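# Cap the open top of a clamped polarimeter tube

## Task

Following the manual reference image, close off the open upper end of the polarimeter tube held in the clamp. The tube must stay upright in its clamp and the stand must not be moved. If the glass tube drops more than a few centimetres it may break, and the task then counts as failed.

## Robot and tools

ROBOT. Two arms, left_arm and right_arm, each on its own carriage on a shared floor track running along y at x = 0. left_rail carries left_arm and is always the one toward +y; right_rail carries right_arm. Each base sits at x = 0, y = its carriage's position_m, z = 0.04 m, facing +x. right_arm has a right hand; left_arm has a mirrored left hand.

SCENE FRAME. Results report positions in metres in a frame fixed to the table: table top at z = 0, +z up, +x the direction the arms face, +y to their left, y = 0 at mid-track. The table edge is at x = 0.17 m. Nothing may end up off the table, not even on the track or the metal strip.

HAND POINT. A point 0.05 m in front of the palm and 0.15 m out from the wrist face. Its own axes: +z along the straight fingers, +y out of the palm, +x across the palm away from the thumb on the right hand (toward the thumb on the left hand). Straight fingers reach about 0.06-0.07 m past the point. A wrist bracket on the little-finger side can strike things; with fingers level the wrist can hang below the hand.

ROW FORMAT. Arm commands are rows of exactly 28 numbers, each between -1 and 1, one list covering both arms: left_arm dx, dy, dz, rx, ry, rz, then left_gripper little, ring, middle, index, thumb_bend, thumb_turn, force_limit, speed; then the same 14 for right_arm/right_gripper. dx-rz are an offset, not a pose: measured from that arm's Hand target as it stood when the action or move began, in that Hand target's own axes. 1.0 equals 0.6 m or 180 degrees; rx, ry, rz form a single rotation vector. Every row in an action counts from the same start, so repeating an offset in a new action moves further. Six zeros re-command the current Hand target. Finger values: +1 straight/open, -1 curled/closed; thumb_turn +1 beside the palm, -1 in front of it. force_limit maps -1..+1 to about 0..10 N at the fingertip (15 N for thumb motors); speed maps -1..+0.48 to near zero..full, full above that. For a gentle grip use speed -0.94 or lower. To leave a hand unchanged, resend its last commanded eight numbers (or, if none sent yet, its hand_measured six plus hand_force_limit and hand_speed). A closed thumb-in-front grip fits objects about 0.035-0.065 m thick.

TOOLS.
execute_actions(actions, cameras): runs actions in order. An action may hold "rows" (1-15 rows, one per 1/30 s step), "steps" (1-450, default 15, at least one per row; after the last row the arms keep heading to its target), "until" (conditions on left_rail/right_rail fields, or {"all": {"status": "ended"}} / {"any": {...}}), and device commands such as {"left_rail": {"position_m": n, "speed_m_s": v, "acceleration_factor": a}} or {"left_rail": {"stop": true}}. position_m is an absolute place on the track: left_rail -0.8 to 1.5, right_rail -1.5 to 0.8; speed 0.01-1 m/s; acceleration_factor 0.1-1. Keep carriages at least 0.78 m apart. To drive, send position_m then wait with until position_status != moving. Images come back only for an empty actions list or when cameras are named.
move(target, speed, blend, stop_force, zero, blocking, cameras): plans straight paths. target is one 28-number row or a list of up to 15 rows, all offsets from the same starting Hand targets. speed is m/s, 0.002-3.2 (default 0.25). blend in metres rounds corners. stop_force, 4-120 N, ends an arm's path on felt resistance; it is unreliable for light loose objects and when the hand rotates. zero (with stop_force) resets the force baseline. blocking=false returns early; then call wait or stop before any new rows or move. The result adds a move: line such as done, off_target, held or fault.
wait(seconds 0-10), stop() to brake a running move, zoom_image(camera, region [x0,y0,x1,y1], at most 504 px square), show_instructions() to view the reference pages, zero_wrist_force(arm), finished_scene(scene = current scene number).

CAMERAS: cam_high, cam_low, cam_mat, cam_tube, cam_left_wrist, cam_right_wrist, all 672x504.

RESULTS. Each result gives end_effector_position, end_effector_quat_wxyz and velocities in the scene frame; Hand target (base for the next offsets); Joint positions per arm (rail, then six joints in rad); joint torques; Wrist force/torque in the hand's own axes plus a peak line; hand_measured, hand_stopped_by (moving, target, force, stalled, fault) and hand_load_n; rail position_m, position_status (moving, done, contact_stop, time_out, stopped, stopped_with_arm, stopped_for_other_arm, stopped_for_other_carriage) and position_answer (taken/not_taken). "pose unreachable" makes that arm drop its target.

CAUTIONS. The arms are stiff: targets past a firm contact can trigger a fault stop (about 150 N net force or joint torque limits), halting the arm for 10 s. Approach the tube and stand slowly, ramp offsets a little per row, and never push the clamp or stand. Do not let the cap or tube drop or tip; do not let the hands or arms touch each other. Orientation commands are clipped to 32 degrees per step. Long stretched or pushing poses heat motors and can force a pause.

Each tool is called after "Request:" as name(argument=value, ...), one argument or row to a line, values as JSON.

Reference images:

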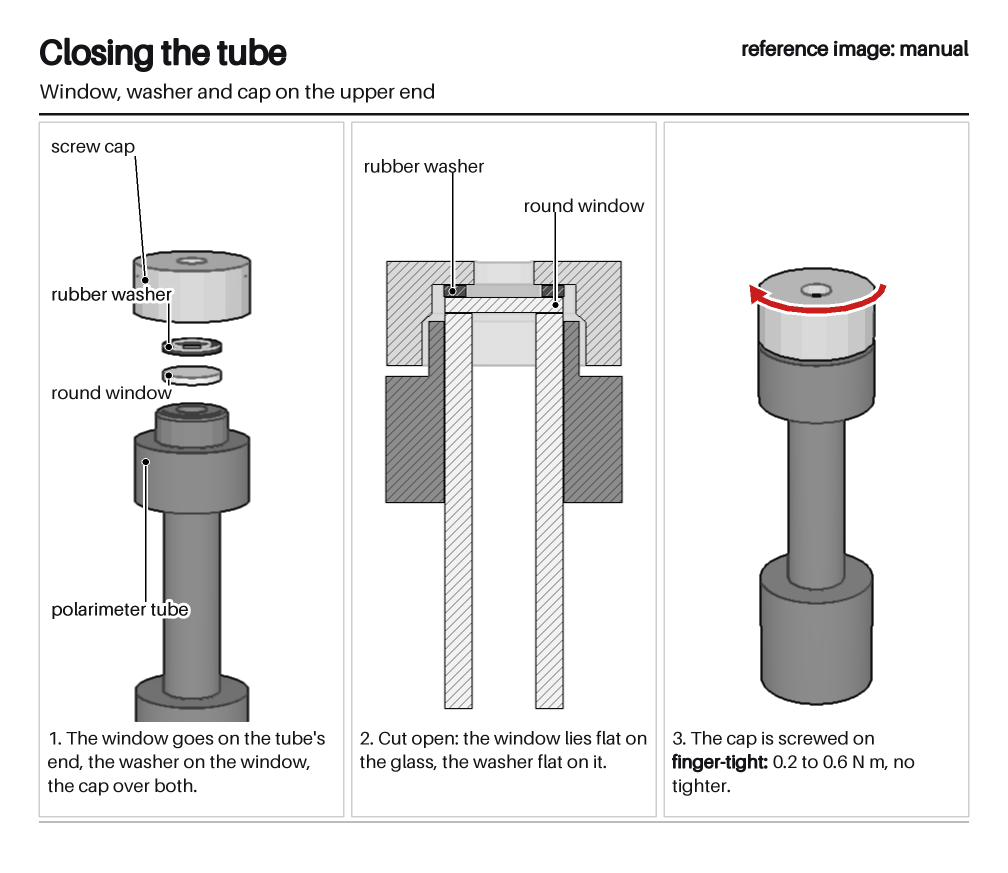

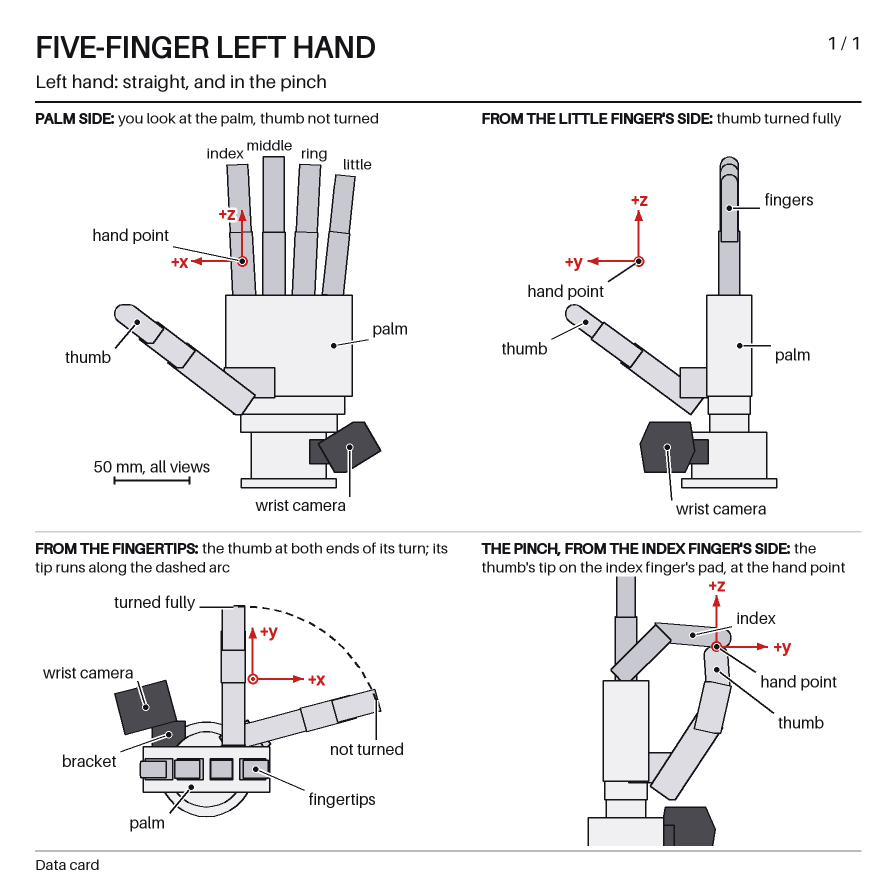

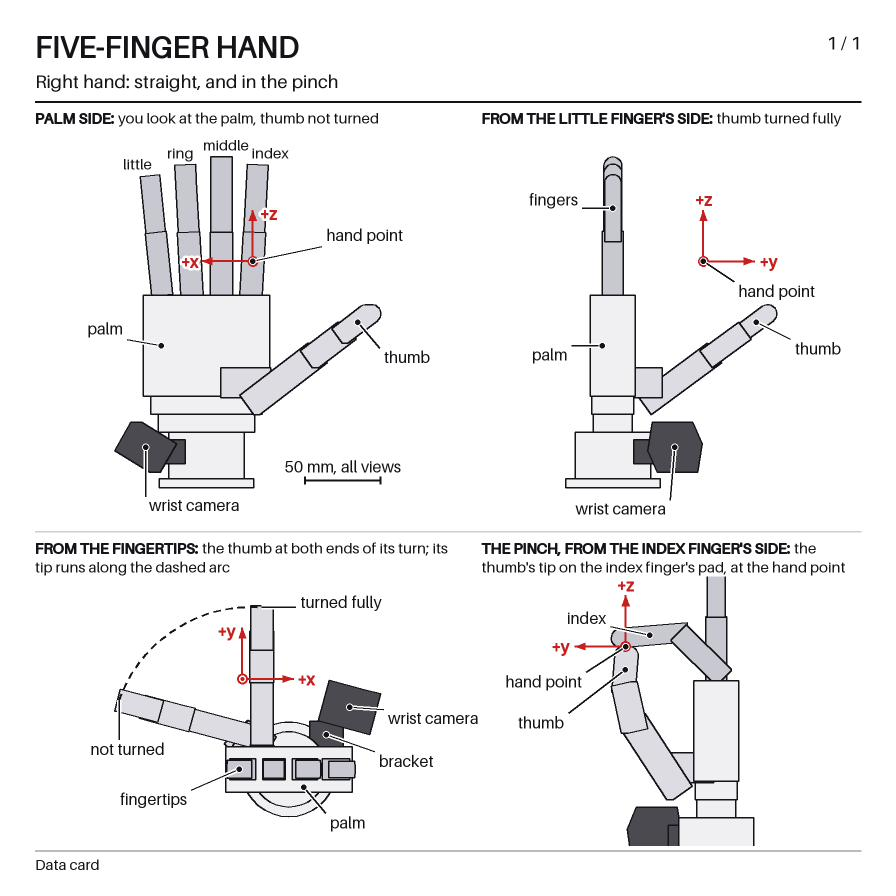

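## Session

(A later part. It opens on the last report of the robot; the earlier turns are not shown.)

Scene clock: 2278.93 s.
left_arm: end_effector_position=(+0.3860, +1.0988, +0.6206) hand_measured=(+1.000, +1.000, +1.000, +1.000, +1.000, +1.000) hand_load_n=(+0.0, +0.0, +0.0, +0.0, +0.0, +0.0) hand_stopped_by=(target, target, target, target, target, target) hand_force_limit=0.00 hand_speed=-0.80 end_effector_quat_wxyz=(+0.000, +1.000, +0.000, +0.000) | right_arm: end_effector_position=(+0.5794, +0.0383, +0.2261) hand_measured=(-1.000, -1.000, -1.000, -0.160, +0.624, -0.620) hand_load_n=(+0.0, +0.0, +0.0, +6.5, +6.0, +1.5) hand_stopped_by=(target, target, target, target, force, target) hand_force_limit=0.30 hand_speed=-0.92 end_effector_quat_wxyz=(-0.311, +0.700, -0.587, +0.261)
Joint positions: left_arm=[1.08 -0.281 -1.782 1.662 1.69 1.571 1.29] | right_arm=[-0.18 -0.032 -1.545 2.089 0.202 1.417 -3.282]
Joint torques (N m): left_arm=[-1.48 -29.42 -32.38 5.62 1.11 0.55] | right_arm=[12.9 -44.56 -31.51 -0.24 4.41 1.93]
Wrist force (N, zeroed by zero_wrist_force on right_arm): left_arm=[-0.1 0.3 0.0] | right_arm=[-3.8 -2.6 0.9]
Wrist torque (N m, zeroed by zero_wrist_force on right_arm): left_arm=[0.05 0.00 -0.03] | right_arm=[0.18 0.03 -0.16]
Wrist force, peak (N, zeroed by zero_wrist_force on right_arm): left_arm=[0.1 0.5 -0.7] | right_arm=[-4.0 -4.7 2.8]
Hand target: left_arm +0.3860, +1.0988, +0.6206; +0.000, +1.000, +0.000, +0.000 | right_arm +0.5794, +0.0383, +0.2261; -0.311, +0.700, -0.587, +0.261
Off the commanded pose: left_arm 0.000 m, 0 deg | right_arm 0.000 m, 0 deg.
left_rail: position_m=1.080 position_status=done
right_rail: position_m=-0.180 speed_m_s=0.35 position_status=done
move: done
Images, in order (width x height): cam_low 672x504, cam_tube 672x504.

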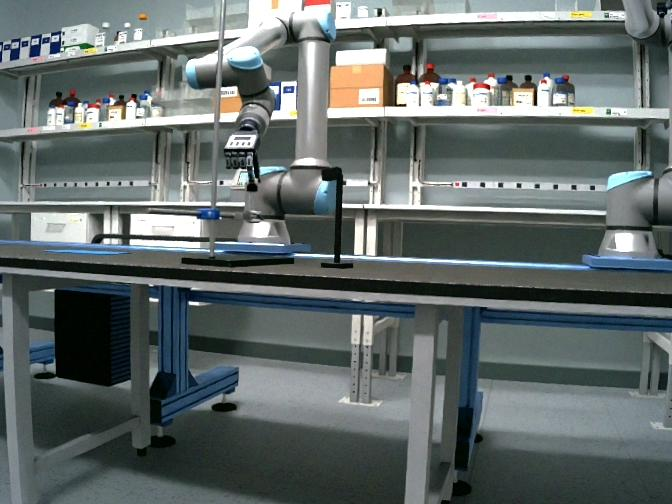

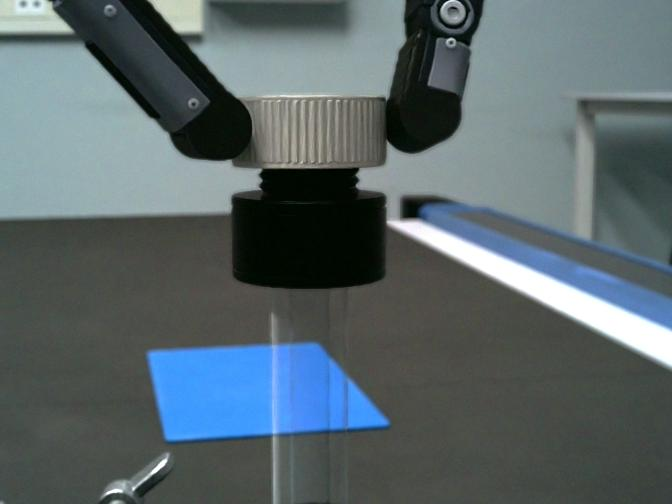

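Request:
move(
  target=[
    [0,0,0,0,0,0,1,1,1,1,1,1,0,-0.8,-0.00136,-0.0006,0.00068,0,0,0,-1,-1,-1,-0.16,0.4,-0.62,0.3,-0.92],
    [0,0,0,0,0,0,1,1,1,1,1,1,0,-0.8,0.00772,-0.00065,0.00145,0,0.0826,0.0743,-1,-1,-1,-0.16,0.4,-0.62,0.3,-0.92],
    [0,0,0,0,0,0,1,1,1,1,1,1,0,-0.8,0.01624,0.0013,-0.00018,0,0.1651,0.1487,-1,-1,-1,-0.16,0.4,-0.62,0.3,-0.92],
    [0,0,0,0,0,0,1,1,1,1,1,1,0,-0.8,0.02359,0.00512,-0.00394,0,0.2477,0.223,-1,-1,-1,-0.16,0.4,-0.62,0.3,-0.92],
  ],
  speed=[0.02,0.1,0.1,0.1],
  blend=[0,0.003,0.003,0],
  cameras=["cam_tube"],
)

Request:
zoom_image(
  camera="cam_tube",
  region=[210, 60, 400, 210],
)

Scene clock: 2309.90 s.
left_arm: end_effector_position=(+0.3860, +1.0988, +0.6206) hand_measured=(+1.000, +1.000, +1.000, +1.000, +1.000, +1.000) hand_load_n=(+0.0, +0.0, +0.0, +0.0, +0.0, +0.0) hand_stopped_by=(target, target, target, target, target, target) hand_force_limit=0.00 hand_speed=-0.80 end_effector_quat_wxyz=(+0.000, +1.000, +0.000, +0.000) | right_arm: end_effector_position=(+0.5781, +0.0237, +0.2254) hand_measured=(-1.000, -1.000, -1.000, -0.160, +0.624, -0.620) hand_load_n=(+0.0, +0.0, +0.0, +5.0, +6.5, +0.5) hand_stopped_by=(target, target, target, target, force, target) hand_force_limit=0.30 hand_speed=-0.92 end_effector_quat_wxyz=(+0.139, -0.313, +0.858, -0.382) end_effector_velocity=(+0.000, +0.000, +0.001) end_effector_angular_velocity=(+0.002, +0.000, -0.003)
Joint positions: left_arm=[1.08 -0.281 -1.782 1.662 1.69 1.571 1.29] | right_arm=[-0.18 0.268 -1.324 1.909 0.552 2.312 -2.173]
Joint velocities: left_arm=[within noise] | right_arm=[0 0 0 0 0.003 0 0.005]
Joint torques (N m): left_arm=[-0.02 -30.75 -33.26 5.84 0.79 0.34] | right_arm=[16.56 -28.7 -42.27 6.63 4.74 2.26]
Wrist force (N, zeroed by zero_wrist_force on right_arm): left_arm=[0.1 0.4 -0.4] | right_arm=[-1.2 -3.8 -3.1]
Wrist torque (N m, zeroed by zero_wrist_force on right_arm): left_arm=[0.08 -0.03 -0.02] | right_arm=[0.00 0.05 -0.24]
Wrist force, peak (N, zeroed by zero_wrist_force on right_arm): left_arm=[-0.1 0.5 -0.8] | right_arm=[-4.1 -4.0 0.5]
Hand target: left_arm +0.3860, +1.0988, +0.6206; +0.000, +1.000, +0.000, +0.000 | right_arm +0.5781, +0.0237, +0.2254; +0.139, -0.313, +0.858, -0.382
Off the commanded pose: left_arm 0.000 m, 0 deg | right_arm 0.000 m, 0 deg.
left_rail: position_m=1.080 position_status=done
right_rail: position_m=-0.180 speed_m_s=0.35 position_status=done
move: done
Images, in order (width x height): cam_tube 672x504.

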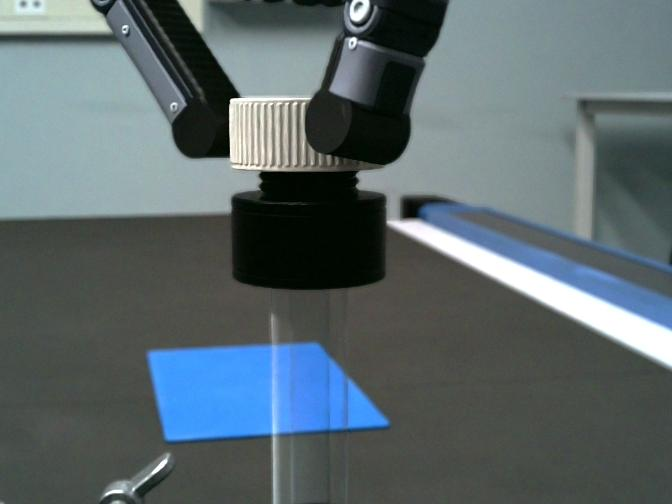

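Scaled by 2.653 from the camera's 672x504 image, which has a finer 960x720 frame.

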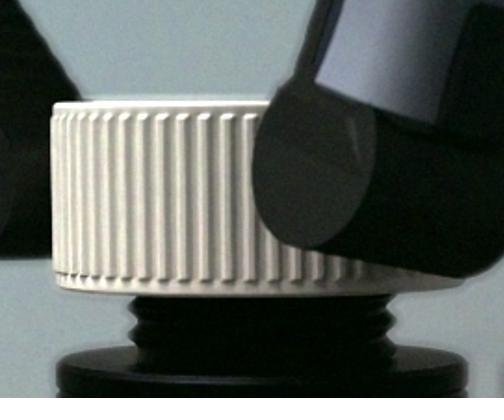

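Request:
move(
  target=[
    [0,0,0,0,0,0,1,1,1,1,1,1,0,-0.8,0.00907,0,0.00055,0,0.0826,0.0743,-1,-1,-1,-0.16,0.4,-0.62,0.3,-0.92],
    [0,0,0,0,0,0,1,1,1,1,1,1,0,-0.8,0.01758,0.00193,-0.00113,0,0.1651,0.1487,-1,-1,-1,-0.16,0.4,-0.62,0.3,-0.92],
    [0,0,0,0,0,0,1,1,1,1,1,1,0,-0.8,0.02479,0.0058,-0.00493,0,0.2477,0.223,-1,-1,-1,-0.16,0.4,-0.62,0.3,-0.92],
  ],
  speed=0.1,
  blend=[0.003,0.003,0],
  cameras=["cam_tube"],
)

Request:
zoom_image(
  camera="cam_tube",
  region=[210, 60, 400, 210],
)

Scene clock: 2327.73 s.
left_arm: end_effector_position=(+0.3860, +1.0988, +0.6206) hand_measured=(+1.000, +1.000, +1.000, +1.000, +1.000, +1.000) hand_load_n=(+0.0, +0.0, +0.0, +0.0, +0.0, +0.0) hand_stopped_by=(target, target, target, target, target, target) hand_force_limit=0.00 hand_speed=-0.80 end_effector_quat_wxyz=(+0.000, +1.000, +0.000, +0.000) | right_arm: end_effector_position=(+0.5638, +0.0176, +0.2248) hand_measured=(-1.000, -1.000, -1.000, -0.160, +0.624, -0.620) hand_load_n=(+0.0, +0.0, +0.0, +4.5, +7.5, +2.0) hand_stopped_by=(target, target, target, target, force, target) hand_force_limit=0.30 hand_speed=-0.92 end_effector_quat_wxyz=(-0.071, +0.158, +0.900, -0.401)
Joint positions: left_arm=[1.08 -0.281 -1.782 1.662 1.69 1.571 1.29] | right_arm=[-0.18 0.289 -1.017 1.698 1.475 2.211 -0.735]
Joint torques (N m): left_arm=[-1.48 -28.92 -32.4 5.78 1.54 0.26] | right_arm=[-20.78 -46.75 -38.11 7.89 -2.59 2.14]
Wrist force (N, zeroed by zero_wrist_force on right_arm): left_arm=[0.1 0.1 -0.3] | right_arm=[-3.4 -0.8 -4.5]
Wrist torque (N m, zeroed by zero_wrist_force on right_arm): left_arm=[0.03 -0.03 -0.01] | right_arm=[0.03 0.12 -0.20]
Wrist force, peak (N, zeroed by zero_wrist_force on right_arm): left_arm=[-0.1 0.5 -0.8] | right_arm=[-3.7 -0.9 -4.6]
Hand target: left_arm +0.3860, +1.0988, +0.6206; +0.000, +1.000, +0.000, +0.000 | right_arm +0.5638, +0.0176, +0.2248; -0.071, +0.158, +0.900, -0.401
Off the commanded pose: left_arm 0.000 m, 0 deg | right_arm 0.000 m, 0 deg.
left_rail: position_m=1.080 position_status=done
right_rail: position_m=-0.180 speed_m_s=0.35 position_status=done
move: done
Images, in order (width x height): cam_tube 672x504.

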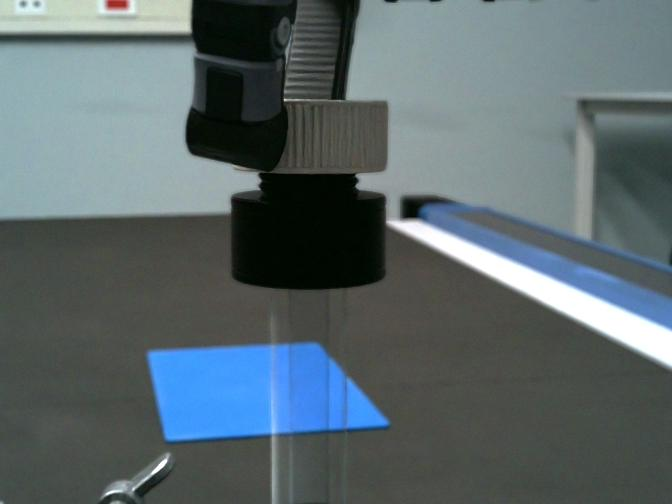

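Scaled by 2.653 from the camera's 672x504 image, which has a finer 960x720 frame.

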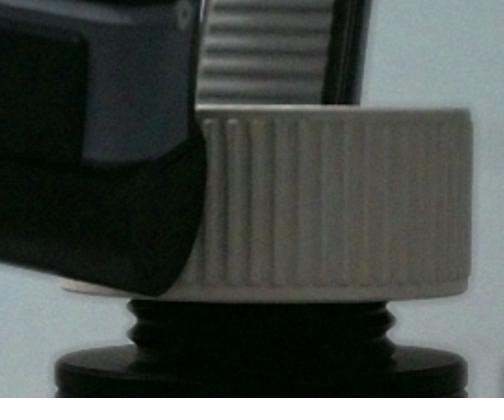

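Request:
execute_actions(
  actions=[
    {"rows":[[0,0,0,0,0,0,1,1,1,1,1,1,0,-0.8,0,0,0,0,0,0,-1,-1,-1,-0.16,1,-0.62,0.3,-0.6]],"steps":45},
  ],
  cameras=["cam_tube"],
)

Request:
zoom_image(
  camera="cam_tube",
  region=[210, 60, 400, 210],
)

Request:
move(
  target=[
    [0,0,0,0,0,0,1,1,1,1,1,1,0,-0.8,-0.0001,-0.00675,0.00748,0,0,0,-1,-1,-1,-0.16,1,-0.62,0.3,-0.6],
    [0,0,0,0,0,0,1,1,1,1,1,1,0,-0.8,-0.01683,-0.0016,0.00177,0,-0.1239,-0.1115,-1,-1,-1,-0.16,1,-0.62,0.3,-0.6],
    [0,0,0,0,0,0,1,1,1,1,1,1,0,-0.8,-0.02743,0.00858,-0.00953,0,-0.2477,-0.223,-1,-1,-1,-0.16,1,-0.62,0.3,-0.6],
    [0,0,0,0,0,0,1,1,1,1,1,1,0,-0.8,-0.02927,0.0209,-0.0232,0,-0.3715,-0.3345,-1,-1,-1,-0.16,1,-0.62,0.3,-0.6],
    [0,0,0,0,0,0,1,1,1,1,1,1,0,-0.8,-0.02158,0.0321,-0.0356,0,-0.4953,-0.446,-1,-1,-1,-0.16,1,-0.62,0.3,-0.6],
    [0,0,0,0,0,0,1,1,1,1,1,1,0,-0.8,-0.00653,0.03923,-0.04353,0,-0.6192,-0.5575,-1,-1,-1,-0.16,1,-0.62,0.3,-0.6],
    [0,0,0,0,0,0,1,1,1,1,1,1,0,-0.8,0.01203,0.0404,-0.04483,0,-0.743,-0.669,-1,-1,-1,-0.16,1,-0.62,0.3,-0.6],
    [0,0,0,0,0,0,1,1,1,1,1,1,0,-0.8,0.02877,0.03525,-0.03913,0,0.6192,0.5575,-1,-1,-1,-0.16,1,-0.62,0.3,-0.6],
    [0,0,0,0,0,0,1,1,1,1,1,1,0,-0.8,0.03683,0.0289,-0.03208,0,0.5366,0.4832,-1,-1,-1,-0.16,1,-0.62,0.3,-0.6],
  ],
  speed=[0.03,0.25,0.3,0.3,0.3,0.3,0.3,0.3,0.25],
  blend=[0,0.004,0.004,0.004,0.004,0.004,0.004,0.004,0],
  cameras=["cam_tube","cam_right_wrist"],
)

Request:
zoom_image(
  camera="cam_tube",
  region=[210, 60, 400, 210],
)

Scene clock: 2376.87 s.
left_arm: end_effector_position=(+0.3860, +1.0988, +0.6206) hand_measured=(+1.000, +1.000, +1.000, +1.000, +1.000, +1.000) hand_load_n=(+0.0, +0.0, +0.0, +0.0, +0.0, +0.0) hand_stopped_by=(target, target, target, target, target, target) hand_force_limit=0.00 hand_speed=-0.80 end_effector_quat_wxyz=(+0.000, +1.000, +0.000, +0.000) | right_arm: end_effector_position=(+0.5638, +0.0175, +0.2248) hand_measured=(-1.000, -1.000, -1.000, -0.160, +1.000, -0.620) hand_load_n=(+0.0, +0.0, +0.0, +0.5, +0.0, +0.0) hand_stopped_by=(target, target, target, target, target, target) hand_force_limit=0.30 hand_speed=-0.60 end_effector_quat_wxyz=(-0.071, +0.158, +0.900, -0.401)
Joint positions: left_arm=[1.08 -0.281 -1.782 1.662 1.69 1.571 1.29] | right_arm=[-0.18 0.289 -1.017 1.698 1.475 2.211 -0.735]
Joint torques (N m): left_arm=[0.48 -27.85 -31.87 5.85 1.08 0.16] | right_arm=[1.06 -66.2 -38.42 6.91 3.44 2.3]
Wrist force (N, zeroed by zero_wrist_force on right_arm): left_arm=[0.0 0.0 -0.7] | right_arm=[-0.6 0.1 0.2]
Wrist torque (N m, zeroed by zero_wrist_force on right_arm): left_arm=[0.04 -0.02 -0.01] | right_arm=[0.07 0.06 -0.23]
Wrist force, peak (N, zeroed by zero_wrist_force on right_arm): left_arm=[0.0 0.4 -0.9] | right_arm=[-3.7 -1.3 -5.1]
Hand target: left_arm +0.3860, +1.0988, +0.6206; +0.000, +1.000, +0.000, +0.000 | right_arm +0.5638, +0.0176, +0.2248; -0.071, +0.158, +0.900, -0.401
Off the commanded pose: left_arm 0.000 m, 0 deg | right_arm 0.000 m, 0 deg.
left_rail: position_m=1.080 position_status=done
right_rail: position_m=-0.180 speed_m_s=0.35 position_status=done
Images, in order (width x height): cam_tube 672x504.

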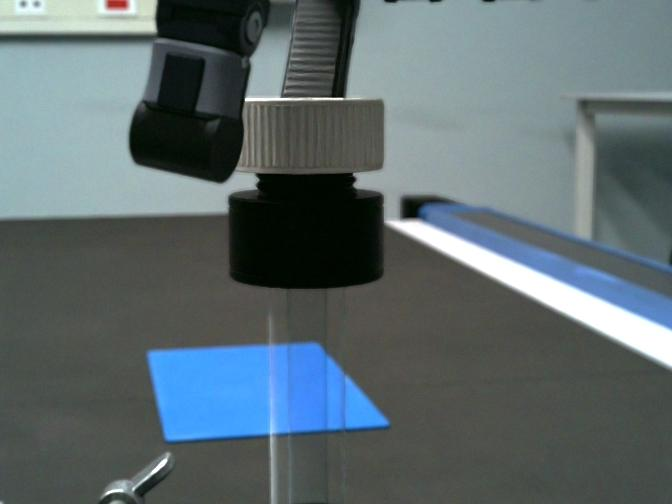

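Scaled by 2.653 from the camera's 672x504 image, which has a finer 960x720 frame.

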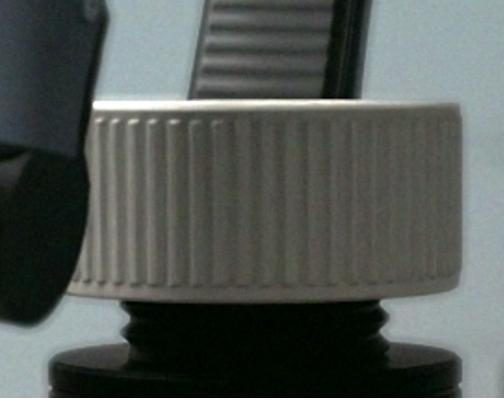

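Scene clock: 2385.20 s.
left_arm: end_effector_position=(+0.3860, +1.0988, +0.6206) hand_measured=(+1.000, +1.000, +1.000, +1.000, +1.000, +1.000) hand_load_n=(+0.0, +0.0, +0.0, +0.0, +0.0, +0.0) hand_stopped_by=(target, target, target, target, target, target) hand_force_limit=0.00 hand_speed=-0.80 end_effector_quat_wxyz=(+0.000, +1.000, +0.000, +0.000) | right_arm: end_effector_position=(+0.5519, +0.0495, +0.2248) hand_measured=(-1.000, -1.000, -1.000, -0.160, +1.000, -0.620) hand_load_n=(+0.0, +0.0, +0.0, +0.0, +0.0, +0.0) hand_stopped_by=(target, target, target, target, target, target) hand_force_limit=0.30 hand_speed=-0.60 end_effector_quat_wxyz=(-0.393, +0.882, +0.237, -0.106)
Joint positions: left_arm=[1.08 -0.281 -1.782 1.662 1.69 1.571 1.29] | right_arm=[-0.18 -0.102 -1.046 1.746 1.448 0.925 -5.536]
Joint torques (N m): left_arm=[-1.49 -30.53 -32.4 5.73 0.85 0.36] | right_arm=[16.98 -46.68 -40.83 7.36 2.47 -3.33]
Wrist force (N, zeroed by zero_wrist_force on right_arm): left_arm=[-0.2 0.4 0.0] | right_arm=[-0.5 0.6 -0.1]
Wrist torque (N m, zeroed by zero_wrist_force on right_arm): left_arm=[0.05 0.02 -0.04] | right_arm=[0.13 0.07 0.03]
Wrist force, peak (N, zeroed by zero_wrist_force on right_arm): left_arm=[0.5 0.2 -0.7] | right_arm=[-0.7 1.0 1.0]
Hand target: left_arm +0.3860, +1.0988, +0.6206; +0.000, +1.000, +0.000, +0.000 | right_arm +0.5519, +0.0495, +0.2248; -0.393, +0.882, +0.237, -0.106
Off the commanded pose: left_arm 0.000 m, 0 deg | right_arm 0.000 m, 0 deg.
left_rail: position_m=1.080 position_status=done
right_rail: position_m=-0.180 speed_m_s=0.35 position_status=done
move: done
camera_calibration:
cam_right_wrist: T_world_to_cam=[[0.553327, -0.403902, -0.728487, -0.120083], [-0.469607, -0.873597, 0.127663, 0.275301], [-0.687967, 0.271463, -0.673059, 0.628957], [0, 0, 0, 1]] pos_world=[0.62843, 0.0212616, 0.3007]
Images, in order (width x height): cam_tube 672x504, cam_right_wrist 672x504.

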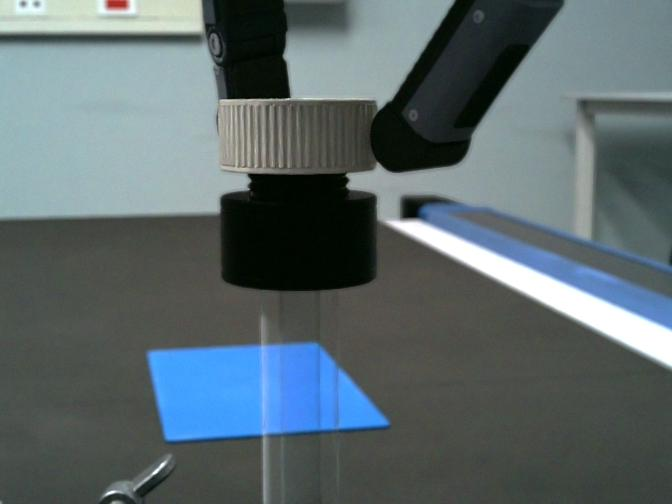

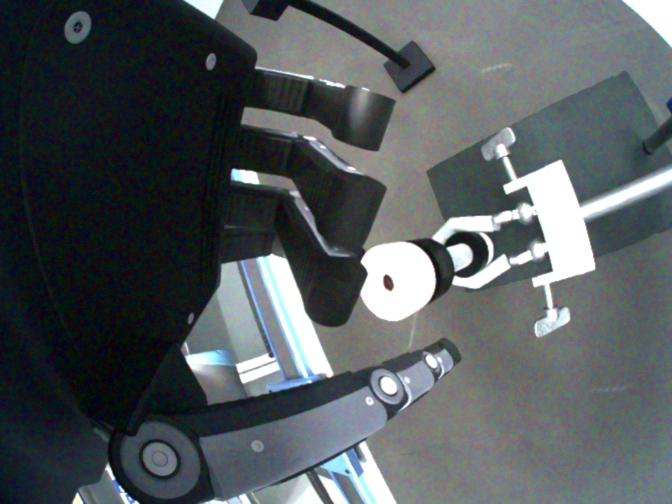

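Scaled by 2.653 from the camera's 672x504 image, which has a finer 960x720 frame.

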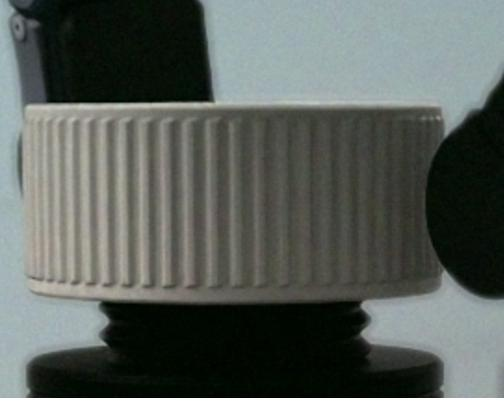

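Request:
execute_actions(
  actions=[],
  cameras=["cam_tube","cam_low"],
)

Request:
zoom_image(
  camera="cam_tube",
  region=[210, 60, 400, 210],
)

Request:
zoom_image(
  camera="cam_low",
  region=[236, 170, 268, 220],
)

Scene clock: 2399.07 s.
left_arm: end_effector_position=(+0.3860, +1.0988, +0.6206) hand_measured=(+1.000, +1.000, +1.000, +1.000, +1.000, +1.000) hand_load_n=(+0.0, +0.0, +0.5, +0.0, +0.0, +0.0) hand_stopped_by=(target, target, target, target, target, target) hand_force_limit=0.00 hand_speed=-0.80 end_effector_quat_wxyz=(+0.000, +1.000, +0.000, +0.000) | right_arm: end_effector_position=(+0.5519, +0.0495, +0.2248) hand_measured=(-1.000, -1.000, -1.000, -0.160, +1.000, -0.620) hand_load_n=(+0.0, +0.0, +0.0, +0.0, +0.0, +0.0) hand_stopped_by=(target, target, target, target, target, target) hand_force_limit=0.30 hand_speed=-0.60 end_effector_quat_wxyz=(-0.393, +0.882, +0.237, -0.106)
Joint positions: left_arm=[1.08 -0.281 -1.782 1.662 1.69 1.571 1.29] | right_arm=[-0.18 -0.102 -1.046 1.746 1.449 0.925 -5.537]
Joint velocities: within noise
Joint torques (N m): left_arm=[0.13 -28.57 -32.44 5.56 1.04 -0.08] | right_arm=[16.96 -46.27 -41.48 7.59 2.4 -2.8]
Wrist force (N, zeroed by zero_wrist_force on right_arm): left_arm=[-0.1 0.1 -0.5] | right_arm=[0.0 0.8 0.1]
Wrist torque (N m, zeroed by zero_wrist_force on right_arm): left_arm=[0.04 0.00 -0.02] | right_arm=[0.15 -0.02 0.06]
Wrist force, peak (N, zeroed by zero_wrist_force on right_arm): left_arm=[-0.2 0.7 -0.6] | right_arm=[-1.0 0.7 0.4]
Hand target: left_arm +0.3860, +1.0988, +0.6206; +0.000, +1.000, +0.000, +0.000 | right_arm +0.5519, +0.0495, +0.2248; -0.393, +0.882, +0.237, -0.106
Off the commanded pose: left_arm 0.000 m, 0 deg | right_arm 0.000 m, 0 deg.
left_rail: position_m=1.080 position_status=done
right_rail: position_m=-0.180 speed_m_s=0.35 position_status=done
Images, in order (width x height): cam_low 672x504, cam_tube 672x504.

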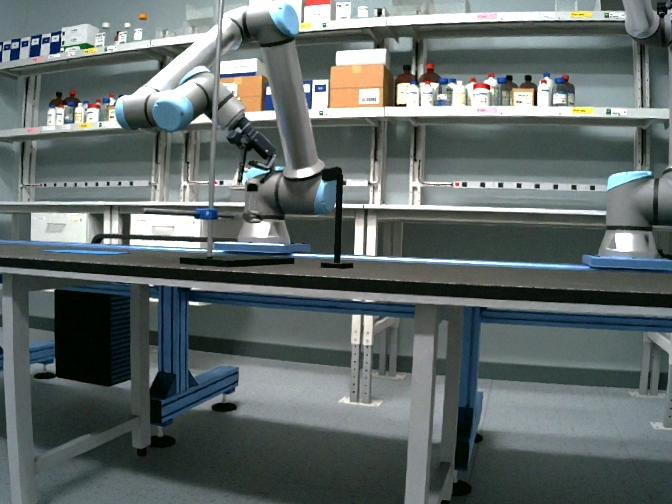

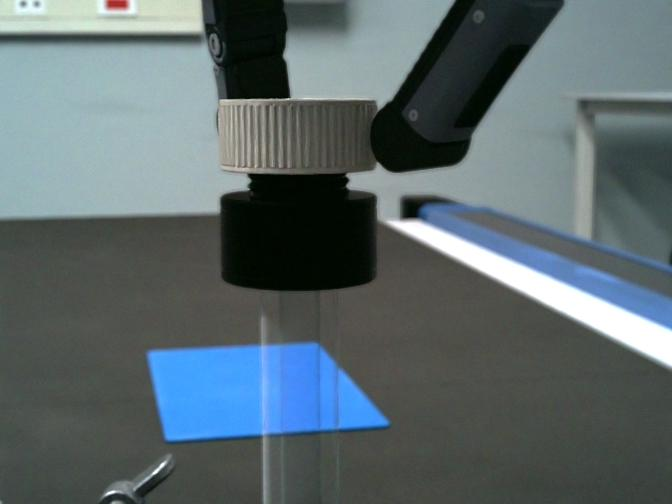

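Scaled by 2.653 from the camera's 672x504 image, which has a finer 960x720 frame.

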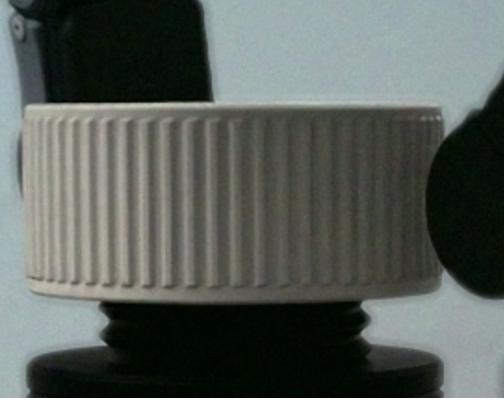

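Scaled by 10.080 from the camera's 672x504 image, which has a finer 960x720 frame.

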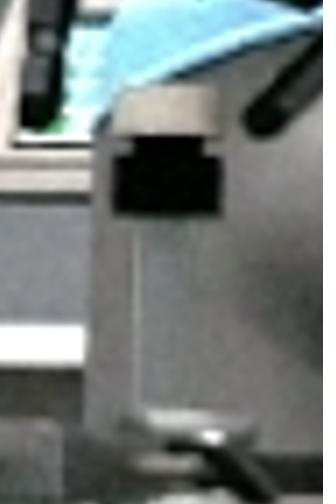

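Request:
execute_actions(
  actions=[],
  cameras=["cam_high","cam_right_wrist"],
)

Request:
zoom_image(
  camera="cam_high",
  region=[220, 0, 440, 200],
)

Request:
zoom_image(
  camera="cam_low",
  region=[110, 0, 310, 200],
)

Scene clock: 2409.77 s.
left_arm: end_effector_position=(+0.3860, +1.0988, +0.6206) hand_measured=(+1.000, +1.000, +1.000, +1.000, +1.000, +1.000) hand_load_n=(+0.0, +0.0, +0.0, +0.0, +0.0, +0.0) hand_stopped_by=(target, target, target, target, target, target) hand_force_limit=0.00 hand_speed=-0.80 end_effector_quat_wxyz=(+0.000, +1.000, +0.000, +0.000) | right_arm: end_effector_position=(+0.5519, +0.0495, +0.2248) hand_measured=(-1.000, -1.000, -1.000, -0.160, +1.000, -0.620) hand_load_n=(+0.5, +0.0, +0.0, +0.0, -0.5, +0.0) hand_stopped_by=(target, target, target, target, target, target) hand_force_limit=0.30 hand_speed=-0.60 end_effector_quat_wxyz=(-0.393, +0.882, +0.237, -0.106)
Joint positions: left_arm=[1.08 -0.281 -1.782 1.662 1.69 1.571 1.29] | right_arm=[-0.18 -0.102 -1.046 1.746 1.449 0.925 -5.537]
Joint velocities: within noise
Joint torques (N m): left_arm=[0.3 -31.6 -32.35 5.92 1.08 0.2] | right_arm=[18.67 -46.85 -40.3 7.63 2.56 -2.77]
Wrist force (N, zeroed by zero_wrist_force on right_arm): left_arm=[0.0 0.3 -0.3] | right_arm=[-0.5 0.6 0.3]
Wrist torque (N m, zeroed by zero_wrist_force on right_arm): left_arm=[0.05 -0.02 -0.02] | right_arm=[0.10 0.05 0.02]
Wrist force, peak (N, zeroed by zero_wrist_force on right_arm): left_arm=[0.0 0.5 -0.8] | right_arm=[-0.4 1.1 0.4]
Hand target: left_arm +0.3860, +1.0988, +0.6206; +0.000, +1.000, +0.000, +0.000 | right_arm +0.5519, +0.0495, +0.2248; -0.393, +0.882, +0.237, -0.106
Off the commanded pose: left_arm 0.000 m, 0 deg | right_arm 0.000 m, 0 deg.
left_rail: position_m=1.080 position_status=done
right_rail: position_m=-0.180 speed_m_s=0.35 position_status=done
camera_calibration:
cam_right_wrist: T_world_to_cam=[[0.55346, -0.403694, -0.728501, -0.120168], [-0.469321, -0.873755, 0.127631, 0.275134], [-0.688055, 0.271262, -0.67305, 0.629015], [0, 0, 0, 1]] pos_world=[0.628431, 0.0212611, 0.3007]
Images, in order (width x height): cam_high 672x504, cam_right_wrist 672x504.

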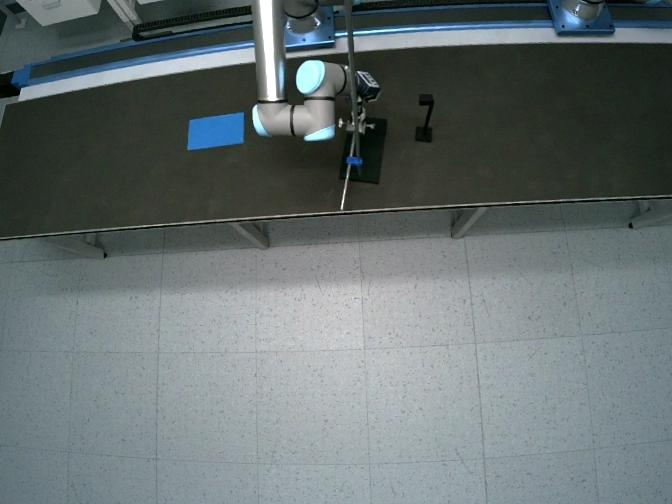

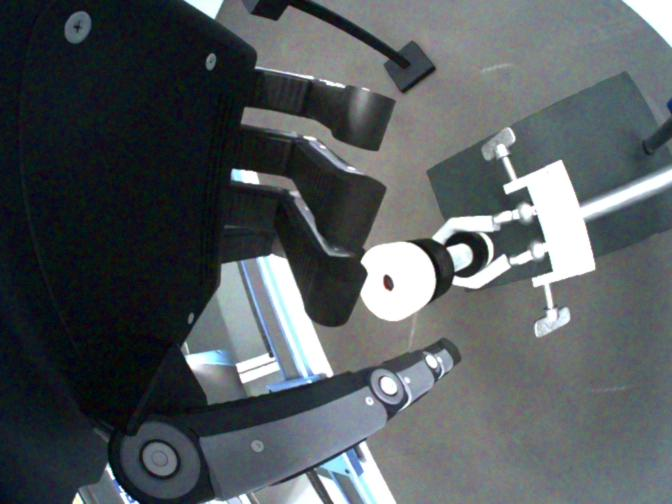

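Scaled by 2.291 from the camera's 672x504 image, which has a finer 960x720 frame.

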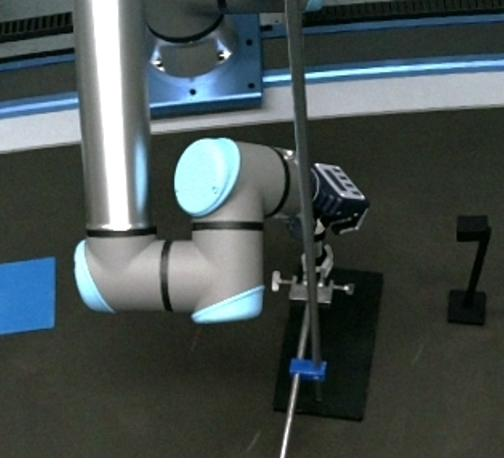

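This scene's latest camera images include none from cam_low. They are from: cam_high, cam_right_wrist. cam_low's image comes with the result of a call that names it in "cameras".

Request:
move(
  target=[0,0,0,0,0,0,1,1,1,1,1,1,0,-0.8,0.00665,0.00657,-0.00728,0,0,0,-1,-1,-1,-0.16,1,-0.62,0.3,-0.6],
  speed=0.01,
  stop_force=4,
  cameras=["cam_tube"],
)

Request:
zoom_image(
  camera="cam_tube",
  region=[210, 60, 400, 210],
)

Scene clock: 2439.37 s.
left_arm: end_effector_position=(+0.3860, +1.0988, +0.6206) hand_measured=(+1.000, +1.000, +1.000, +1.000, +1.000, +1.000) hand_load_n=(+0.0, +0.5, +0.0, +0.0, +0.0, +0.0) hand_stopped_by=(target, target, target, target, target, target) hand_force_limit=0.00 hand_speed=-0.80 end_effector_quat_wxyz=(+0.000, +1.000, +0.000, +0.000) | right_arm: end_effector_position=(+0.5583, +0.0464, +0.2248) hand_measured=(-1.000, -1.000, -1.000, -0.160, +1.000, -0.620) hand_load_n=(+0.0, +0.0, +0.0, +2.0, -0.5, +0.5) hand_stopped_by=(target, target, target, target, target, target) hand_force_limit=0.30 hand_speed=-0.60 end_effector_quat_wxyz=(-0.393, +0.882, +0.237, -0.106)
Joint positions: left_arm=[1.08 -0.281 -1.782 1.662 1.69 1.571 1.29] | right_arm=[-0.18 -0.105 -1.038 1.733 1.456 0.927 -5.541]
Joint torques (N m): left_arm=[-0.74 -29.01 -33.38 5.43 1.3 -0.22] | right_arm=[-16.88 -47.17 -42.02 6.7 3.07 -3.09]
Wrist force (N, zeroed by zero_wrist_force on right_arm): left_arm=[0.2 0.3 -0.4] | right_arm=[-0.7 -2.1 1.7]
Wrist torque (N m, zeroed by zero_wrist_force on right_arm): left_arm=[0.08 -0.05 -0.01] | right_arm=[0.06 -0.01 0.02]
Wrist force, peak (N, zeroed by zero_wrist_force on right_arm): left_arm=[0.3 0.5 -0.9] | right_arm=[-1.1 -1.7 2.3]
Hand target: left_arm +0.3860, +1.0988, +0.6206; +0.000, +1.000, +0.000, +0.000 | right_arm +0.5583, +0.0464, +0.2248; -0.393, +0.882, +0.237, -0.106
Off the commanded pose: left_arm 0.000 m, 0 deg | right_arm 0.000 m, 0 deg.
left_rail: position_m=1.080 position_status=done
right_rail: position_m=-0.180 speed_m_s=0.35 position_status=done
move: done
Images, in order (width x height): cam_tube 672x504.

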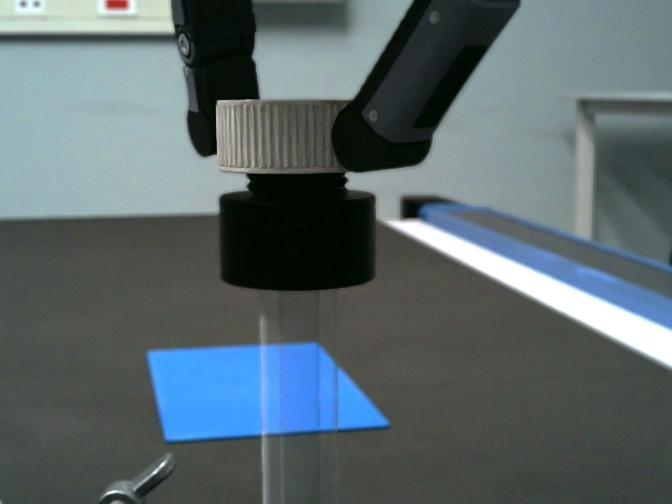

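Scaled by 2.653 from the camera's 672x504 image, which has a finer 960x720 frame.

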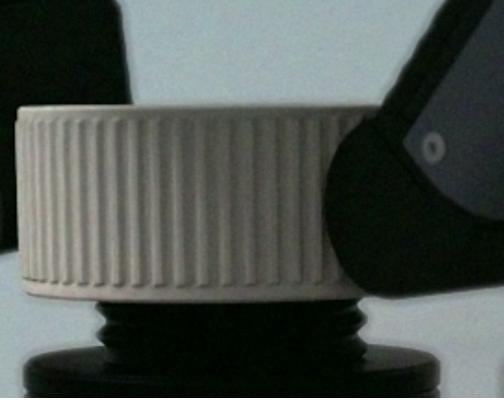

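Request:
move(
  target=[0,0,0,0,0,0,1,1,1,1,1,1,0,-0.8,-0.00002,-0.00065,0.00072,0,0,0,-1,-1,-1,-0.16,1,-0.62,0.3,-0.6],
  speed=0.01,
)

Request:
execute_actions(
  actions=[
    {"rows":[[0,0,0,0,0,0,1,1,1,1,1,1,0,-0.8,0,0,0,0,0,0,-1,-1,-1,-0.16,0.4,-0.62,0.3,-0.9]],"steps":120},
  ],
  cameras=["cam_tube"],
)

Request:
zoom_image(
  camera="cam_tube",
  region=[210, 60, 400, 210],
)

Scene clock: 2447.73 s.
left_arm: end_effector_position=(+0.3860, +1.0988, +0.6206) hand_measured=(+1.000, +1.000, +1.000, +1.000, +1.000, +1.000) hand_load_n=(+0.0, +0.0, +0.0, +0.0, +0.0, +0.0) hand_stopped_by=(target, target, target, target, target, target) hand_force_limit=0.00 hand_speed=-0.80 end_effector_quat_wxyz=(+0.000, +1.000, +0.000, +0.000) | right_arm: end_effector_position=(+0.5580, +0.0468, +0.2248) hand_measured=(-1.000, -1.000, -1.000, -0.160, +1.000, -0.620) hand_load_n=(+0.5, +0.0, +0.0, +1.0, +0.0, +0.5) hand_stopped_by=(target, target, target, target, target, target) hand_force_limit=0.30 hand_speed=-0.60 end_effector_quat_wxyz=(-0.393, +0.882, +0.237, -0.106)
Joint positions: left_arm=[1.08 -0.281 -1.782 1.662 1.69 1.571 1.29] | right_arm=[-0.18 -0.105 -1.039 1.734 1.455 0.927 -5.54]
Joint torques (N m): left_arm=[0.73 -30.85 -31.85 5.79 1.38 0.24] | right_arm=[16.36 -78.03 -21.45 1.94 -3.6 2.33]
Wrist force (N, zeroed by zero_wrist_force on right_arm): left_arm=[-0.1 0.2 -0.6] | right_arm=[-0.7 -0.1 0.7]
Wrist torque (N m, zeroed by zero_wrist_force on right_arm): left_arm=[0.07 -0.01 -0.03] | right_arm=[0.16 0.05 -0.11]
Wrist force, peak (N, zeroed by zero_wrist_force on right_arm): left_arm=[0.2 0.3 -0.7] | right_arm=[-0.8 -2.0 2.2]
Hand target: left_arm +0.3860, +1.0988, +0.6206; +0.000, +1.000, +0.000, +0.000 | right_arm +0.5580, +0.0469, +0.2248; -0.393, +0.882, +0.237, -0.106
Off the commanded pose: left_arm 0.000 m, 0 deg | right_arm 0.000 m, 0 deg.
left_rail: position_m=1.080 position_status=done
right_rail: position_m=-0.180 speed_m_s=0.35 position_status=done
move: done

Scene clock: 2451.93 s.
left_arm: end_effector_position=(+0.3860, +1.0988, +0.6206) hand_measured=(+1.000, +1.000, +1.000, +1.000, +1.000, +1.000) hand_load_n=(+0.0, +0.0, +0.0, +0.0, +0.0, +0.0) hand_stopped_by=(target, target, target, target, target, target) hand_force_limit=0.00 hand_speed=-0.80 end_effector_quat_wxyz=(+0.000, +1.000, +0.000, +0.000) | right_arm: end_effector_position=(+0.5580, +0.0469, +0.2248) hand_measured=(-1.000, -1.000, -1.000, -0.160, +0.622, -0.620) hand_load_n=(+0.0, +0.0, +0.5, +5.5, +9.0, +1.0) hand_stopped_by=(target, target, target, target, force, target) hand_force_limit=0.30 hand_speed=-0.90 end_effector_quat_wxyz=(-0.393, +0.882, +0.237, -0.106)
Joint positions: left_arm=[1.08 -0.281 -1.782 1.662 1.69 1.571 1.29] | right_arm=[-0.18 -0.105 -1.039 1.734 1.455 0.927 -5.54]
Joint torques (N m): left_arm=[-1.33 -28.83 -32.05 5.59 1.08 0.28] | right_arm=[17.65 -78.66 -21.07 3.08 -3.66 2.21]
Wrist force (N, zeroed by zero_wrist_force on right_arm): left_arm=[0.1 0.4 -0.1] | right_arm=[-0.9 2.0 -1.4]
Wrist torque (N m, zeroed by zero_wrist_force on right_arm): left_arm=[0.08 -0.03 -0.01] | right_arm=[0.11 0.01 -0.08]
Wrist force, peak (N, zeroed by zero_wrist_force on right_arm): left_arm=[-0.1 0.4 -0.7] | right_arm=[-1.5 1.8 -1.7]
Hand target: left_arm +0.3860, +1.0988, +0.6206; +0.000, +1.000, +0.000, +0.000 | right_arm +0.5580, +0.0469, +0.2248; -0.393, +0.882, +0.237, -0.106
Off the commanded pose: left_arm 0.000 m, 0 deg | right_arm 0.000 m, 0 deg.
left_rail: position_m=1.080 position_status=done
right_rail: position_m=-0.180 speed_m_s=0.35 position_status=done
Images, in order (width x height): cam_tube 672x504.

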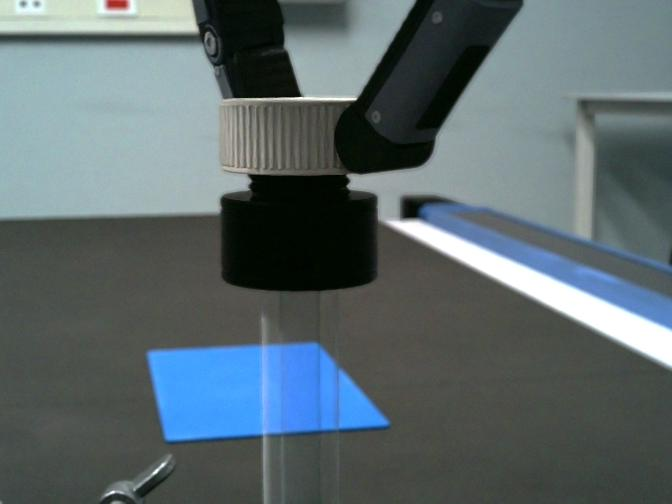

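Scaled by 2.653 from the camera's 672x504 image, which has a finer 960x720 frame.

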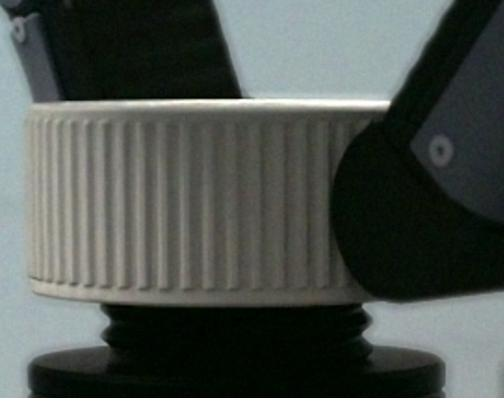

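Request:
move(
  target=[
    [0,0,0,0,0,0,1,1,1,1,1,1,0,-0.8,0.00856,0.00075,-0.0005,0,0.0826,0.0743,-1,-1,-1,-0.16,0.4,-0.62,0.3,-0.9],
    [0,0,0,0,0,0,1,1,1,1,1,1,0,-0.8,0.01672,0.00314,-0.00284,0,0.1651,0.1487,-1,-1,-1,-0.16,0.4,-0.62,0.3,-0.9],
    [0,0,0,0,0,0,1,1,1,1,1,1,0,-0.8,0.02328,0.00725,-0.00708,0,0.2477,0.223,-1,-1,-1,-0.16,0.4,-0.62,0.3,-0.9],
    [0,0,0,0,0,0,1,1,1,1,1,1,0,-0.8,0.02742,0.01262,-0.01273,0,0.3302,0.2973,-1,-1,-1,-0.16,0.4,-0.62,0.3,-0.9],
    [0,0,0,0,0,0,1,1,1,1,1,1,0,-0.8,0.02862,0.01864,-0.01909,0,0.4128,0.3717,-1,-1,-1,-0.16,0.4,-0.62,0.3,-0.9],
    [0,0,0,0,0,0,1,1,1,1,1,1,0,-0.8,0.02678,0.02457,-0.02535,0,0.4953,0.446,-1,-1,-1,-0.16,0.4,-0.62,0.3,-0.9],
  ],
  speed=0.15,
  blend=[0.003,0.003,0.003,0.003,0.003,0],
  cameras=["cam_tube"],
)

Request:
zoom_image(
  camera="cam_tube",
  region=[210, 60, 400, 210],
)

Scene clock: 2493.33 s.
left_arm: end_effector_position=(+0.3860, +1.0988, +0.6206) hand_measured=(+1.000, +1.000, +1.000, +1.000, +1.000, +1.000) hand_load_n=(+0.0, +0.0, +0.0, +0.0, +0.0, +0.0) hand_stopped_by=(target, target, target, target, target, target) hand_force_limit=0.00 hand_speed=-0.80 end_effector_quat_wxyz=(+0.000, +1.000, +0.000, +0.000) | right_arm: end_effector_position=(+0.5825, +0.0366, +0.2240) hand_measured=(-1.000, -1.000, -1.000, -0.160, +0.622, -0.620) hand_load_n=(+0.0, +0.0, +0.0, +8.0, +8.0, +2.0) hand_stopped_by=(target, target, target, target, force, target) hand_force_limit=0.30 hand_speed=-0.90 end_effector_quat_wxyz=(-0.288, +0.647, -0.645, +0.287)
Joint positions: left_arm=[1.08 -0.281 -1.782 1.662 1.69 1.571 1.29] | right_arm=[-0.18 0.027 -1.537 2.082 0.189 1.589 -3.125]
Joint torques (N m): left_arm=[1.62 -29.62 -32.18 5.73 1.08 0.27] | right_arm=[16.34 -18.66 -46.22 4.88 4.73 2.43]
Wrist force (N, zeroed by zero_wrist_force on right_arm): left_arm=[-0.2 0.1 -0.4] | right_arm=[-4.4 -0.3 1.7]
Wrist torque (N m, zeroed by zero_wrist_force on right_arm): left_arm=[0.05 0.00 -0.02] | right_arm=[0.17 0.05 -0.17]
Wrist force, peak (N, zeroed by zero_wrist_force on right_arm): left_arm=[-0.1 0.5 -1.0] | right_arm=[-5.4 -2.4 3.0]
Hand target: left_arm +0.3860, +1.0988, +0.6206; +0.000, +1.000, +0.000, +0.000 | right_arm +0.5825, +0.0366, +0.2240; -0.288, +0.647, -0.646, +0.287
Off the commanded pose: left_arm 0.000 m, 0 deg | right_arm 0.000 m, 0 deg.
left_rail: position_m=1.080 position_status=done
right_rail: position_m=-0.180 speed_m_s=0.35 position_status=done
move: done
Images, in order (width x height): cam_tube 672x504.

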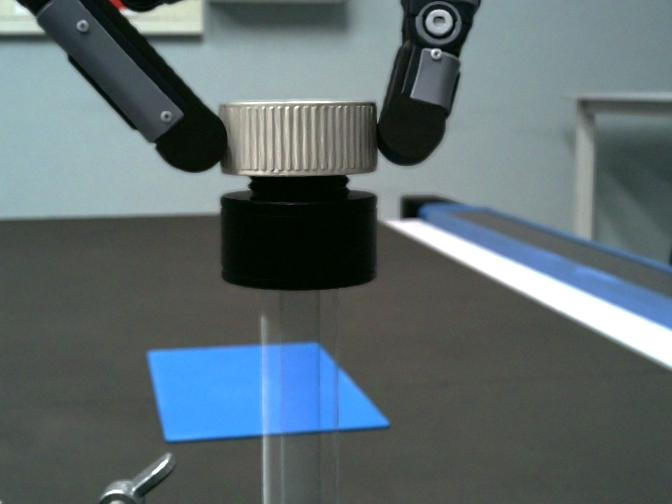

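Scaled by 2.653 from the camera's 672x504 image, which has a finer 960x720 frame.

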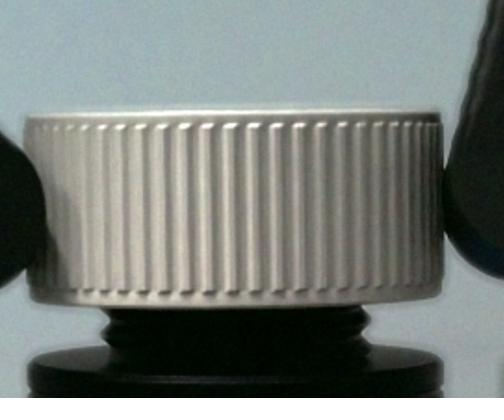

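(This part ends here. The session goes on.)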